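# Place the green block into the blue tray

## Task

Get the green block into the blue tray so that it lies there on its own once the robot lets go.

## Robot and tools

Robot: a two-armed robot standing on the floor at the near edge of a table, with left_arm (the robot's own left, on the +y side; not the left of any image) and right_arm. Base positions in the scene frame: left_arm (+0.078, +0.231, +0.755) m, right_arm (+0.078, -0.231, +0.755) m. Each arm ends in a parallel gripper whose fingers point along the gripper's +z axis and close along its y axis.

Scene frame (used for reported positions): origin at table-top height (z = 0) above the centre of the robot's foot, +x out over the table in the direction the robot faces, +z up. The table top starts near x = +0.15 m and may be turned relative to the robot. Reported end_effector_position (metres, the point between the finger pads, about 1 cm short of the tips) and end_effector_quat_wxyz can be off by a few centimetres, more at long reach.

Motion numbers. Every command row has 14 numbers, all in [-1, 1]: for left_arm dx, dy, dz, rx, ry, rz, opening, then the same seven for right_arm. Both arms always appear in the row even if one stays still. dx..rz are an offset, not a pose: they count from that arm's Hand target as it stood when the action or call began, expressed along that Hand target's own axes (the gripper frame, not the scene frame). Scale: 1.0 equals 0.6 m for dx, dy, dz and 180 degrees for rotation; rx, ry, rz form a single rotation vector. Repeating the same offset in a new call moves the arm further. Six zeros re-request the current Hand target. The opening is absolute: +1 fully open (0.094 m), -1 closed; 0 is a real command, so to keep a gripper as it is, resend its present value (see Tool commands in the results).

execute_actions(actions, cameras): actions is a list of actions; each action is a list of up to 15 rows, one per 1/30 s step; a short action repeats its last row to fill 15 steps. All rows of one action count from the same start pose. Images return only when actions is empty or cameras names them.

move(target, speed, blend, opening_speed, grip_force, blocking, cameras): drives each gripper in a straight line toward its target. target is one 14-number row, or a list of up to 15 such rows, each counted from the same starting Hand targets (not chained). speed: m/s, 0.002 to 4.3, default 0.25 (turns limited to twice that in rad/s); one value or one per target. blend: metres of corner rounding between listed targets; 0 (default) stops at each. opening_speed: rate of the opening on the -1..+1 scale per second, at least 0.2; use it to close gently. grip_force: newtons per pad, 10 to 50 (full, the default), one value or one per arm; it persists, and low values close slowly. blocking=false returns early while the move keeps going. A move lasts at least 0.5 s and is cut off at 10 s. It does not avoid obstacles or the other arm. Grippers lag and overshoot more when fast or stretched out; avoid paths passing near an arm's own base.

wait(seconds 0..10, cameras): lets time pass with commands held. stop(cameras): brakes a running move. zoom_image(camera, region [x0, y0, x1, y1] in pixels, at most 504 by 504): enlarges part of the newest image of cam_head_left, cam_head_right, cam_over, cam_left_wrist or cam_right_wrist (all 896x504). finished_scene(scene=1): ends the scene for good; call it only once the block sits in the tray unheld.

Results: robot state per arm, including positions, Hand target (the last commanded pose after clipping; next offsets start from it), grip_measured (finger opening on the command scale; reads slightly wide when empty, slightly under the part's width when squeezing), grip_effort_nm (gripper motor effort, negative means closing; not a true pad force), joint positions, velocities and torques, motor temperatures. A move adds a move: line: done (within 10 mm and 2 degrees), off_target, moving, held, fault, plus limits such as paced (pose clipped) or held (steps withheld). Done says nothing about contact.

Control notes: orientation commands are clipped to within 40 degrees of the current orientation each step. Arms may settle a few cm short; another command (even zeros) retries, or add the missing distance. A blocked arm keeps pushing until you command it back. Close the gripper until the reading is well below the object width for a firm hold; open well above grip_measured to release.

Avoid: knocking anything off the table or leaving it off the table (fails the task); dropping the block from height, releasing it while moving, slamming or pushing hard into the table, tray or fixed items; any contact between the two arms or grippers, including closing one on the other's fingers. Long holds, stretched arms or pushing at unreachable poses heat motors; at 100 °C an arm faults and falls, so watch for MOTOR HOT.

Each tool is called after "Call:" as name([rows], argument=value, ...), one row to a line, values as JSON.

## Session

Call:
execute_actions(actions=[])

Scene clock: 0.00 s.
left_arm: end_effector_position=(+0.4155, +0.5805, +0.2825) grip_measured=+1.000 grip_effort_nm=n/a end_effector_quat_wxyz=(+0.143, -0.678, +0.709, +0.132) | right_arm: end_effector_position=(+0.4169, +0.0800, +0.1010) grip_measured=+1.000 grip_effort_nm=n/a end_effector_quat_wxyz=(+0.200, -0.023, +0.978, -0.056)
Joint positions: left_arm=[-1.369 1.552 0.919 0.453 -0.133 -0.962 0.094] | right_arm=[-0.863 2.72 1.619 1.106 0.611 -0.52 0.094]
Joint velocities: within noise
Joint torques (N m): no reading
Motor temperatures (°C): left_arm=[25 31 27 24 23 25 26] | right_arm=[27 26 26 24 26 23 25]
Heat: left arm: hottest shoulder 31 °C; right arm: hottest waist 27 °C.
Hand target: left_arm +0.4151, +0.5806, +0.2841; -0.144, +0.678, -0.709, -0.133 | right_arm +0.4103, +0.0749, +0.0978; +0.195, -0.024, +0.979, -0.058
Tool commands: left_gripper/opening=+1.0 right_gripper/opening=+1.0

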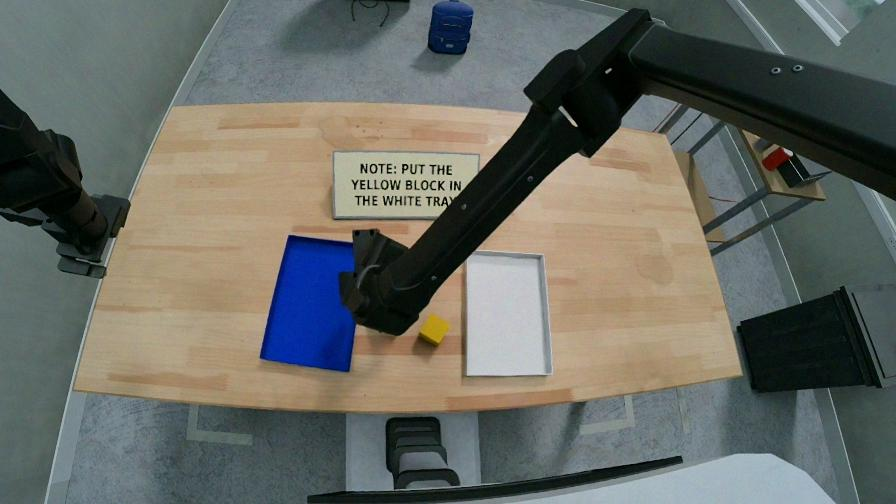

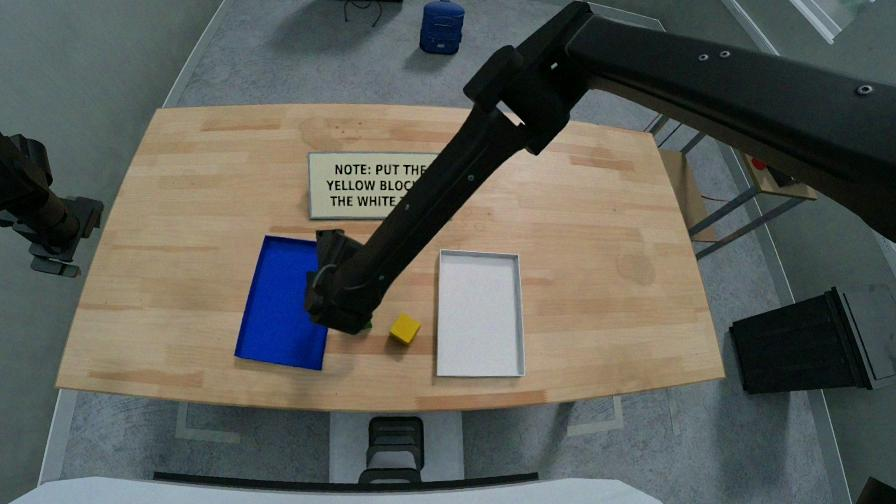

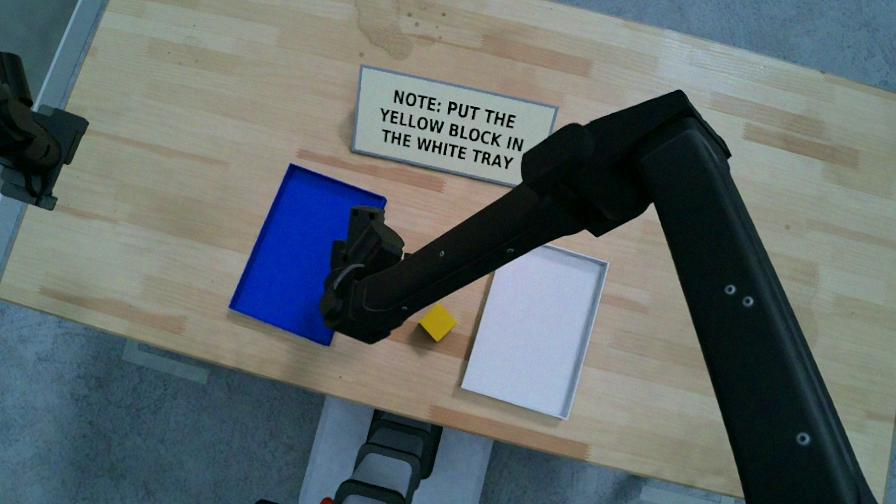

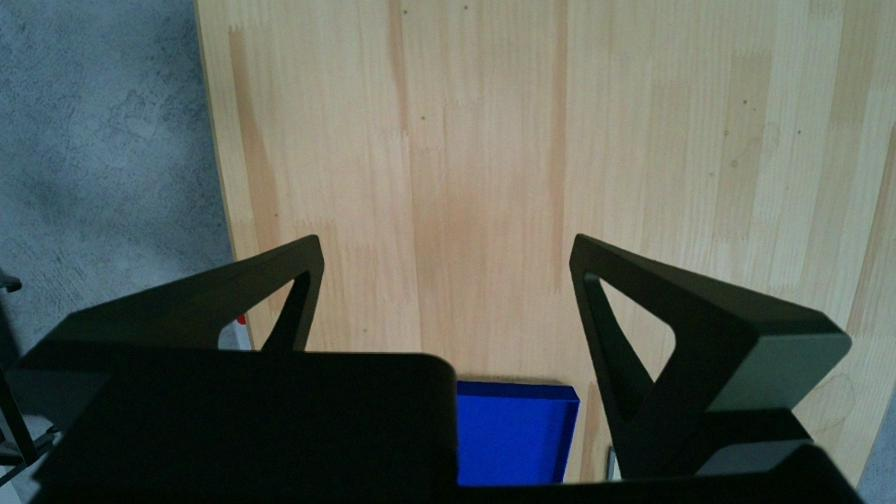

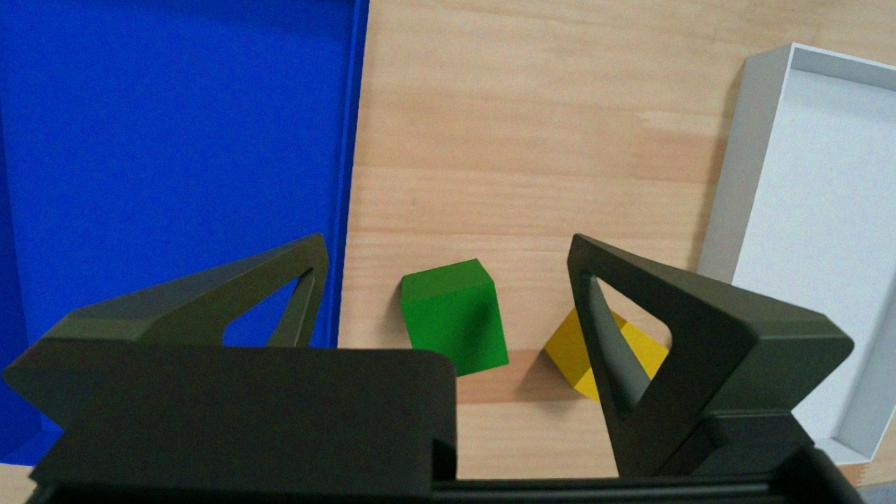

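Call:
zoom_image(camera="cam_right_wrist", region=[300, 200, 720, 436])

Call:
zoom_image(camera="cam_head_right", region=[220, 220, 540, 400])

Scaled by 1.200 from the camera's 896x504 image, which has a finer 1280x720 frame.

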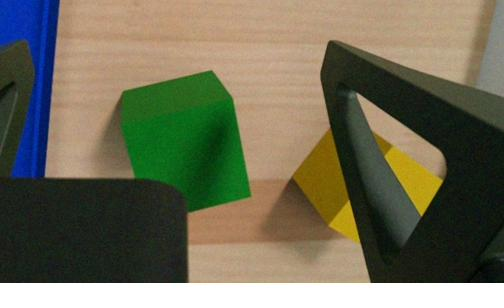

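Scaled by 1.575 from the camera's 896x504 image, which has a finer 1280x720 frame.

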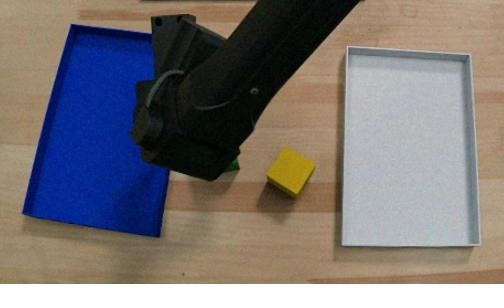

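Call:
move(target=[0,0,0,0,0,0,1, 0.065,-0.0147,-0.023,0.0575,0.1304,0.4568,1], speed=0.5, cameras=["cam_right_wrist","cam_over"])

Scene clock: 60.43 s.
left_arm: end_effector_position=(+0.4155, +0.5805, +0.2825) grip_measured=+1.000 grip_effort_nm=0.01 end_effector_quat_wxyz=(+0.143, -0.678, +0.709, +0.132) | right_arm: end_effector_position=(+0.3793, +0.0827, +0.1025) grip_measured=+1.000 grip_effort_nm=0.00 end_effector_quat_wxyz=(+0.006, +0.643, +0.765, +0.013)
Joint positions: left_arm=[-1.369 1.552 0.919 0.453 -0.133 -0.962 0.094] | right_arm=[-0.863 2.564 1.535 0.547 0.624 1.214 0.094]
Joint torques (N m): left_arm=[1.61 -13.86 -2.41 0.47 -0.29 -0.06] | right_arm=[13.68 -5.54 -5.59 -0.01 -0.06 0.07]
Heat: left arm: hottest shoulder 32 °C; right arm: hottest waist 29 °C.
Hand target: left_arm +0.4151, +0.5806, +0.2841; -0.144, +0.678, -0.709, -0.133 | right_arm +0.3692, +0.0648, +0.0968; +0.000, +0.647, +0.762, -0.001
Off the commanded pose: left_arm 0.002 m, 0 deg | right_arm 0.021 m, 2 deg.
move: off_target (right_arm)
Images, in order (width x height): cam_over 896x504, cam_right_wrist 896x504.

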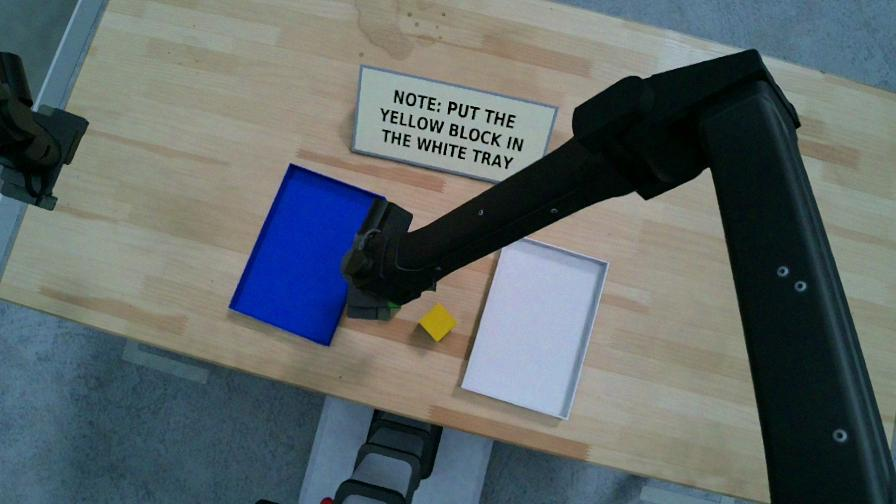

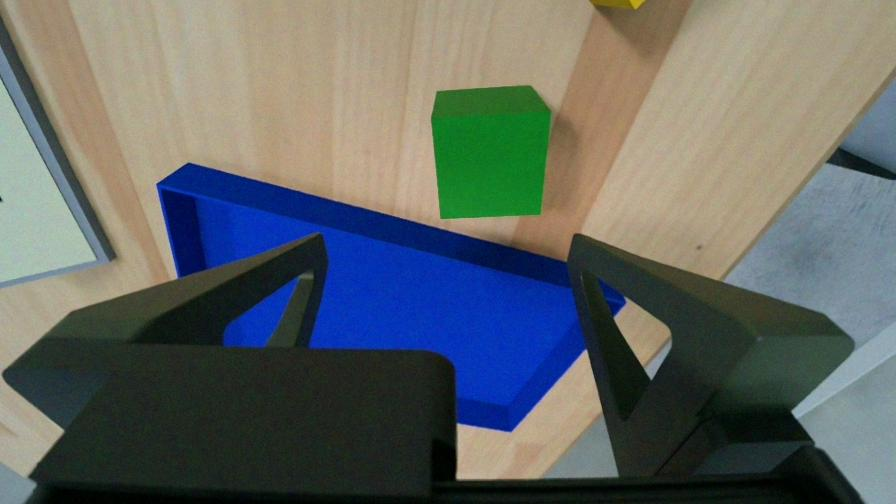

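Call:
move(target=[0,0,0,0,0,0,1, -0.0156,-0.025,0.0458,0.0087,-0.0025,-0.0083,1], speed=0.2, cameras=["cam_right_wrist"])

Scene clock: 98.30 s.
left_arm: end_effector_position=(+0.4155, +0.5805, +0.2825) grip_measured=+1.000 grip_effort_nm=0.01 end_effector_quat_wxyz=(+0.143, -0.678, +0.709, +0.132) | right_arm: end_effector_position=(+0.3715, +0.0686, +0.0839) grip_measured=+1.000 grip_effort_nm=0.00 end_effector_quat_wxyz=(-0.001, +0.641, +0.768, +0.002)
Joint positions: left_arm=[-1.369 1.552 0.919 0.453 -0.133 -0.962 0.094] | right_arm=[-0.896 2.58 1.563 0.518 0.607 1.205 0.094]
Joint torques (N m): left_arm=[1.55 -13.92 -2.43 0.47 -0.3 -0.06] | right_arm=[12.63 -3.49 -3.4 0.06 -0.05 -0.12]
Heat: left arm: hottest shoulder 32 °C; right arm: hottest waist 29 °C.
Hand target: left_arm +0.4151, +0.5806, +0.2841; -0.144, +0.678, -0.709, -0.133 | right_arm +0.3559, +0.0530, +0.0693; -0.005, +0.637, +0.771, -0.013
Off the commanded pose: left_arm 0.002 m, 0 deg | right_arm 0.026 m, 2 deg.
move: off_target (right_arm)
Images, in order (width x height): cam_right_wrist 896x504.

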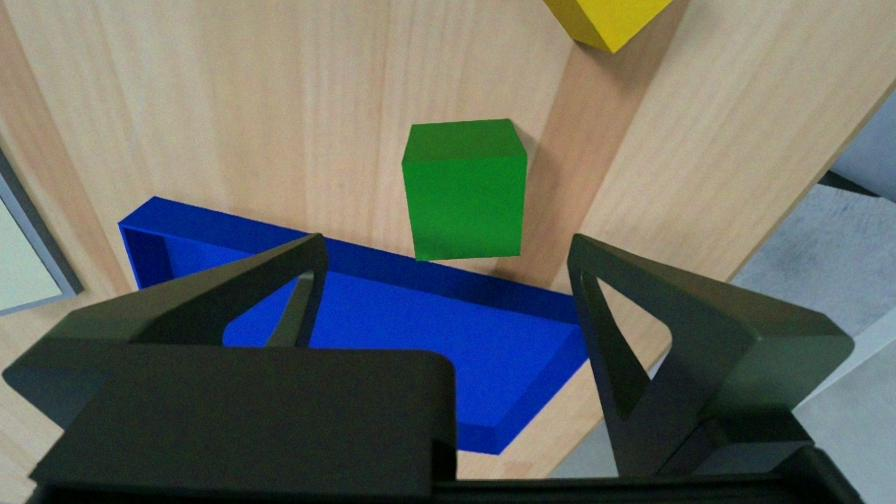

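Call:
move(target=[0,0,0,0,0,0,1, 0.0006,-0.0103,0.0937,0,0,-0.0139,1], speed=0.15, cameras=["cam_right_wrist"])

Scene clock: 112.13 s.
left_arm: end_effector_position=(+0.4155, +0.5805, +0.2825) grip_measured=+1.000 grip_effort_nm=0.01 end_effector_quat_wxyz=(+0.143, -0.678, +0.709, +0.132) | right_arm: end_effector_position=(+0.3631, +0.0668, +0.0259) grip_measured=+1.000 grip_effort_nm=0.00 end_effector_quat_wxyz=(-0.002, +0.624, +0.782, +0.001)
Joint positions: left_arm=[-1.369 1.552 0.919 0.453 -0.133 -0.962 0.094] | right_arm=[-0.949 2.702 1.755 0.462 0.564 1.132 0.094]
Joint torques (N m): left_arm=[1.61 -13.92 -2.43 0.47 -0.29 -0.06] | right_arm=[12.75 -3.08 -3.07 0.06 -0.04 -0.1]
Heat: left arm: hottest shoulder 32 °C; right arm: hottest waist 29 °C.
Hand target: left_arm +0.4151, +0.5806, +0.2841; -0.144, +0.678, -0.709, -0.133 | right_arm +0.3482, +0.0515, +0.0133; -0.006, +0.620, +0.784, -0.013
Off the commanded pose: left_arm 0.002 m, 0 deg | right_arm 0.025 m, 2 deg.
move: off_target (right_arm)
Images, in order (width x height): cam_right_wrist 896x504.

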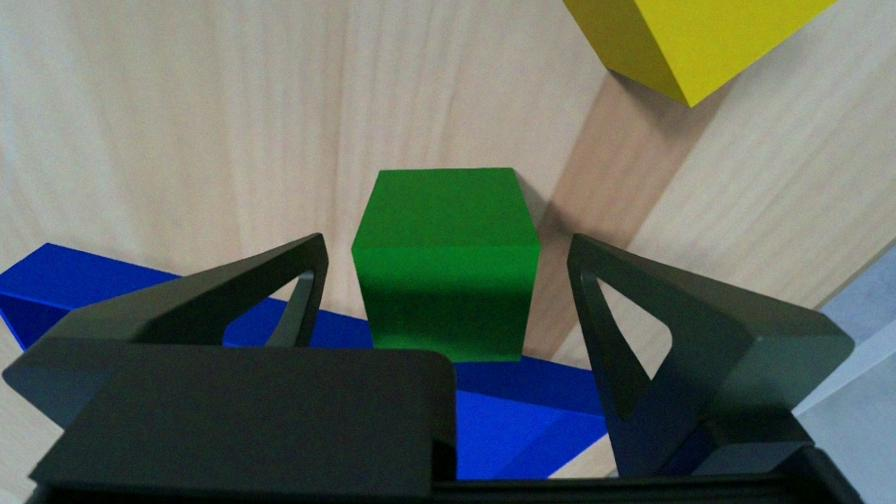

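Call:
move([
  [0,0,0,0,0,0,1, 0,0,0,0,0,0,-0.1],
  [0,0,0,0,0,0,1, -0.0008,-0.0032,-0.1165,0,0,0,-0.1],
  [0,0,0,0,0,0,1, 0.2087,0.1098,-0.121,0,0,0,-0.1],
], speed=[0.2,0.2,0.3], blend=[0,0.03,0], opening_speed=1.5, cameras=["cam_right_wrist","cam_head_left","cam_over"])

Scene clock: 147.03 s.
left_arm: end_effector_position=(+0.4155, +0.5805, +0.2825) grip_measured=+1.000 grip_effort_nm=0.01 end_effector_quat_wxyz=(+0.143, -0.678, +0.709, +0.132) | right_arm: end_effector_position=(+0.3956, +0.1950, +0.0905) grip_measured=+0.055 grip_effort_nm=-1.03 end_effector_quat_wxyz=(-0.003, +0.618, +0.786, -0.004)
Joint positions: left_arm=[-1.369 1.552 0.919 0.453 -0.133 -0.962 0.094] | right_arm=[-0.741 2.761 1.918 0.269 0.75 1.255 0.05]
Joint torques (N m): left_arm=[1.55 -13.92 -2.41 0.47 -0.29 -0.06] | right_arm=[18.67 -3.96 -1.66 -0.1 0.16 0.07]
Heat: left arm: hottest shoulder 32 °C; right arm: hottest waist 29 °C.
Hand target: left_arm +0.4151, +0.5806, +0.2841; -0.144, +0.678, -0.709, -0.133 | right_arm +0.3853, +0.1895, +0.0831; -0.006, +0.620, +0.784, -0.013
Off the commanded pose: left_arm 0.002 m, 0 deg | right_arm 0.014 m, 1 deg.
move: off_target (right_arm)
Images, in order (width x height): cam_head_left 896x504, cam_over 896x504, cam_right_wrist 896x504.

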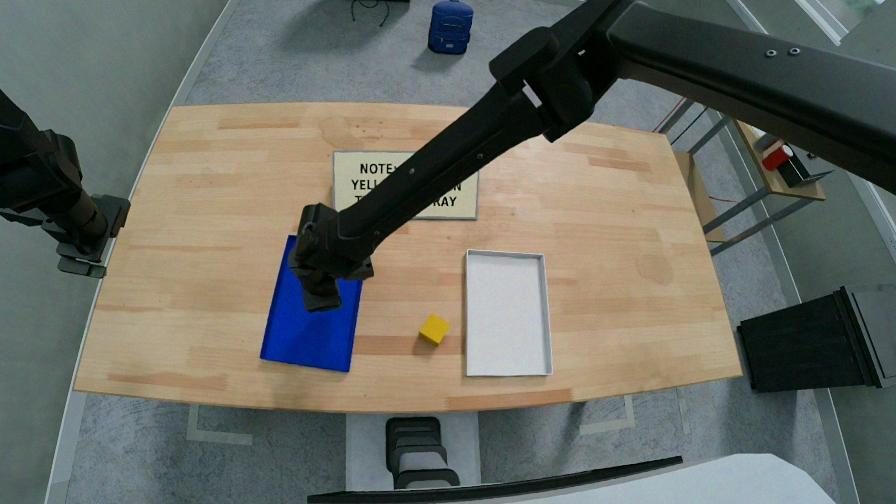

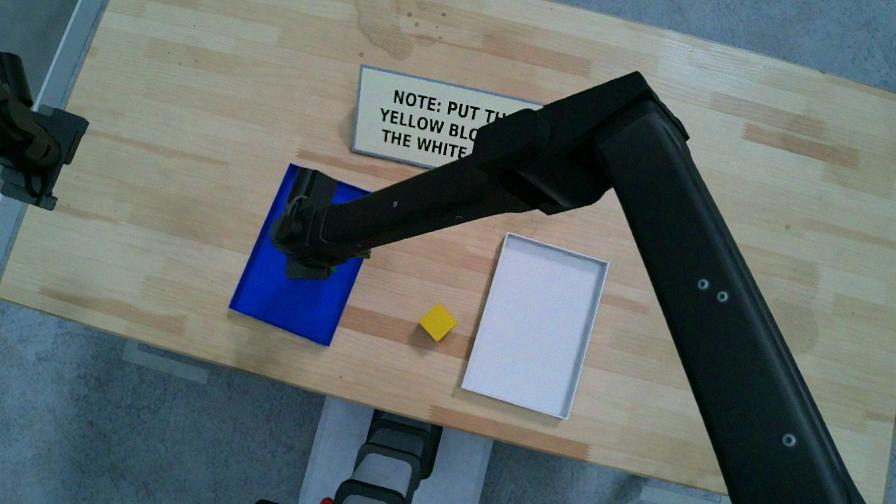

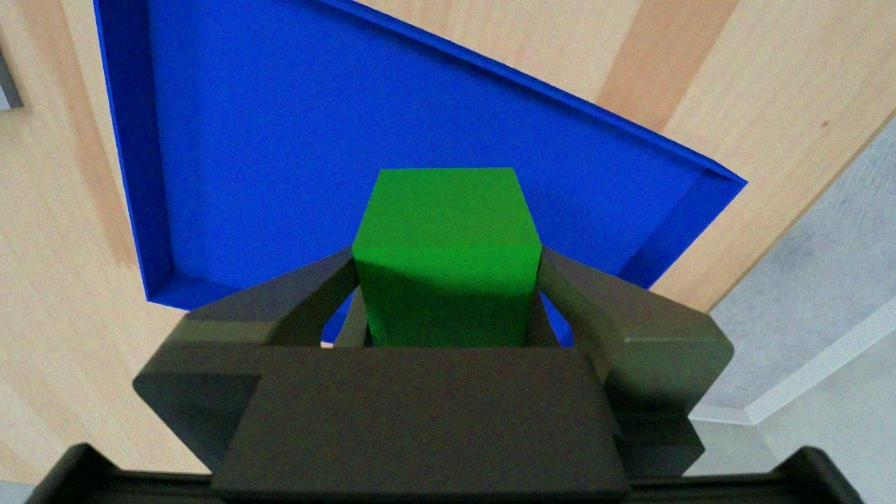

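Call:
move(target=[0,0,0,0,0,0,1, 0.0331,0.0104,0.0985,0,0,0,-0.1], speed=0.13, cameras=["cam_right_wrist"])

Scene clock: 159.17 s.
left_arm: end_effector_position=(+0.4155, +0.5805, +0.2825) grip_measured=+1.000 grip_effort_nm=0.01 end_effector_quat_wxyz=(+0.143, -0.678, +0.709, +0.132) | right_arm: end_effector_position=(+0.4015, +0.2335, +0.0466) grip_measured=+0.055 grip_effort_nm=-1.03 end_effector_quat_wxyz=(-0.003, +0.623, +0.782, +0.007)
Joint positions: left_arm=[-1.369 1.552 0.919 0.453 -0.133 -0.962 0.094] | right_arm=[-0.746 2.948 2.254 0.137 0.726 1.253 0.05]
Joint torques (N m): left_arm=[1.55 -13.98 -2.43 0.46 -0.3 -0.05] | right_arm=[17.44 -3.14 -0.65 0.02 0.02 -0.12]
Heat: left arm: hottest shoulder 32 °C; right arm: hottest waist 30 °C.
Hand target: left_arm +0.4151, +0.5806, +0.2841; -0.144, +0.678, -0.709, -0.133 | right_arm +0.3852, +0.2096, +0.0237; -0.006, +0.620, +0.784, -0.013
Off the commanded pose: left_arm 0.002 m, 0 deg | right_arm 0.037 m, 2 deg.
move: off_target (right_arm)
Images, in order (width x height): cam_right_wrist 896x504.

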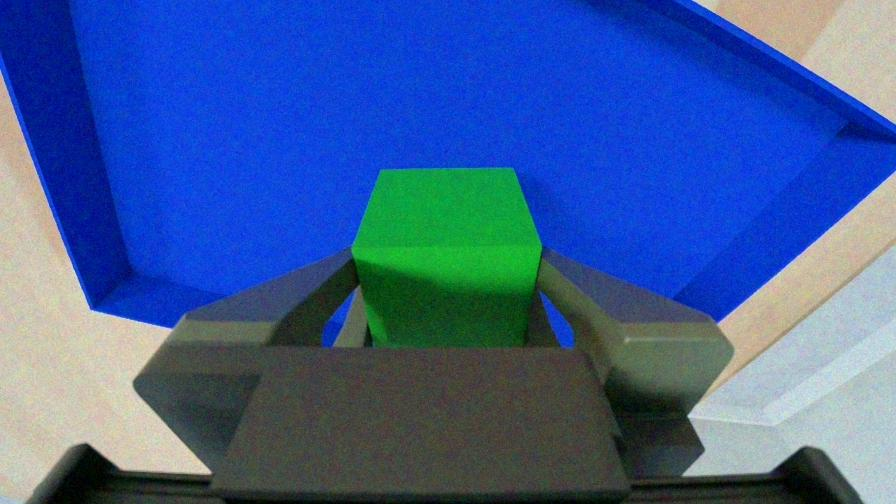

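Call:
move(target=[0,0,0,0,0,0,1, 0.0002,0.0008,0.030,0,0,0,-0.1], speed=0.1, cameras=["cam_right_wrist"])

Scene clock: 167.37 s.
left_arm: end_effector_position=(+0.4155, +0.5805, +0.2825) grip_measured=+1.000 grip_effort_nm=0.01 end_effector_quat_wxyz=(+0.143, -0.678, +0.709, +0.132) | right_arm: end_effector_position=(+0.4006, +0.2318, +0.0277) grip_measured=+0.055 grip_effort_nm=-1.03 end_effector_quat_wxyz=(-0.004, +0.623, +0.782, +0.005)
Joint positions: left_arm=[-1.369 1.552 0.919 0.453 -0.133 -0.962 0.094] | right_arm=[-0.764 3.005 2.358 0.094 0.715 1.243 0.05]
Joint torques (N m): left_arm=[1.61 -13.92 -2.43 0.49 -0.3 -0.05] | right_arm=[17.49 -2.78 -0.09 -0.03 -0.04 -0.13]
Heat: left arm: hottest shoulder 32 °C; right arm: hottest waist 30 °C.
Hand target: left_arm +0.4151, +0.5806, +0.2841; -0.144, +0.678, -0.709, -0.133 | right_arm +0.3851, +0.2095, +0.0057; -0.006, +0.620, +0.784, -0.013
Off the commanded pose: left_arm 0.002 m, 0 deg | right_arm 0.035 m, 2 deg.
move: off_target (right_arm)
Images, in order (width x height): cam_right_wrist 896x504.

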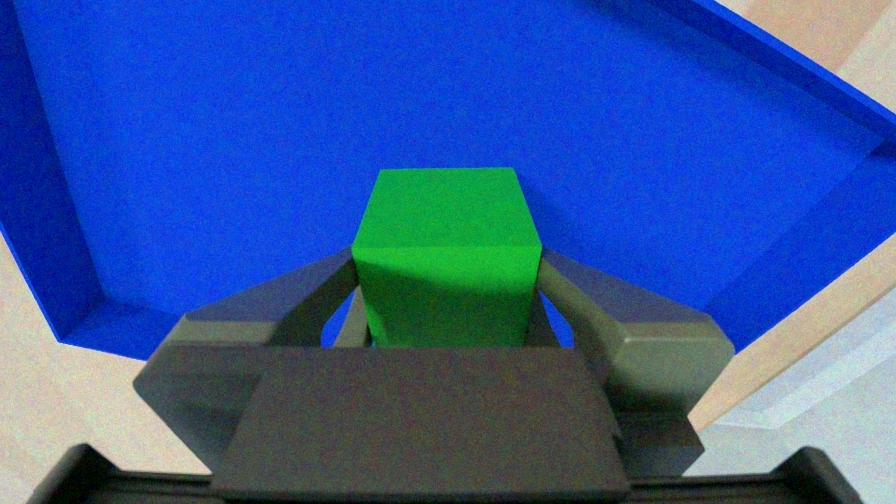

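Call:
move([
  [0,0,0,0,0,0,1, 0,0,0,0,0,0,0.75],
  [0,0,0,0,0,0,1, -0.0011,-0.0046,-0.1664,0,0,0,0.75],
], speed=[0.1,0.2], opening_speed=1.2, cameras=["cam_right_wrist","cam_head_right"])

Scene clock: 174.47 s.
left_arm: end_effector_position=(+0.4155, +0.5805, +0.2825) grip_measured=+1.000 grip_effort_nm=0.01 end_effector_quat_wxyz=(+0.143, -0.678, +0.709, +0.132) | right_arm: end_effector_position=(+0.3874, +0.2032, +0.0987) grip_measured=+0.748 grip_effort_nm=0.09 end_effector_quat_wxyz=(-0.006, +0.618, +0.786, -0.017)
Joint positions: left_arm=[-1.369 1.552 0.919 0.453 -0.133 -0.962 0.094] | right_arm=[-0.722 2.768 1.923 0.233 0.784 1.288 0.082]
Joint torques (N m): left_arm=[1.55 -13.92 -2.43 0.47 -0.3 -0.06] | right_arm=[20.78 -4.95 -3.04 0.51 0.19 0.08]
Heat: left arm: hottest shoulder 32 °C; right arm: hottest waist 30 °C.
Hand target: left_arm +0.4151, +0.5806, +0.2841; -0.144, +0.678, -0.709, -0.133 | right_arm +0.3854, +0.2095, +0.1055; -0.006, +0.620, +0.784, -0.013
Off the commanded pose: left_arm 0.002 m, 0 deg | right_arm 0.010 m, 1 deg.
move: done
Images, in order (width x height): cam_head_right 896x504, cam_right_wrist 896x504.

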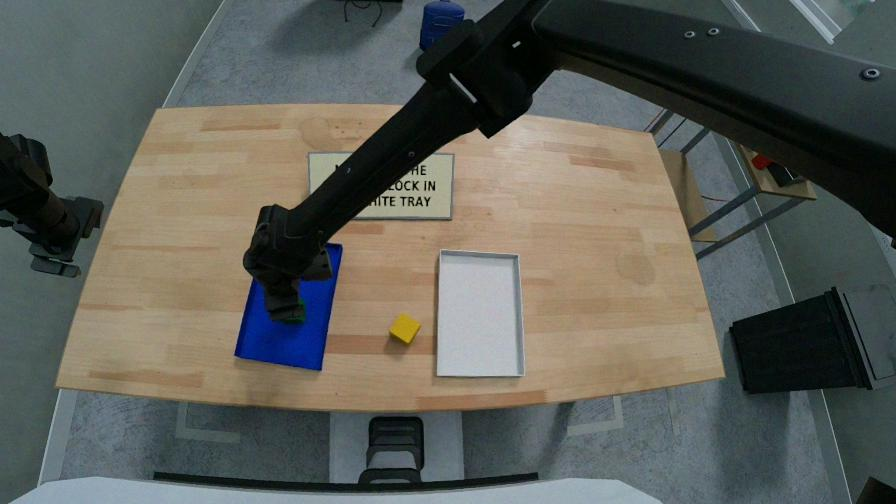

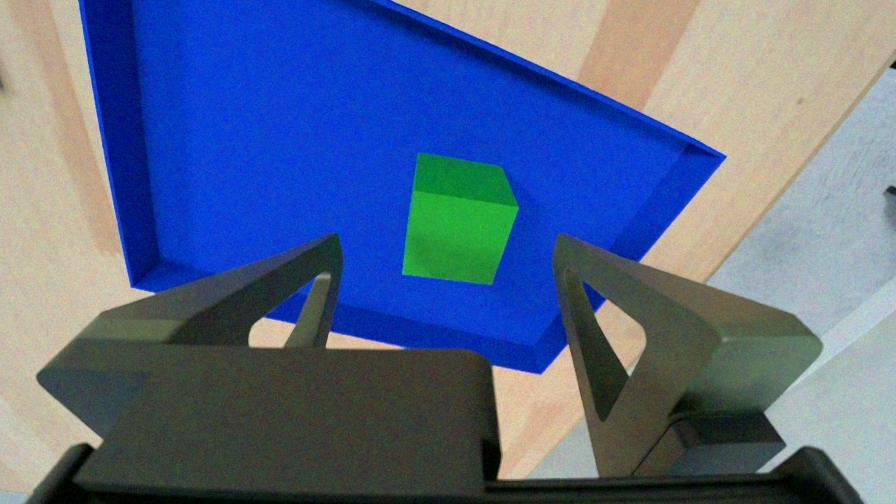

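Call:
finished_scene()

The scene is finished: the task was done.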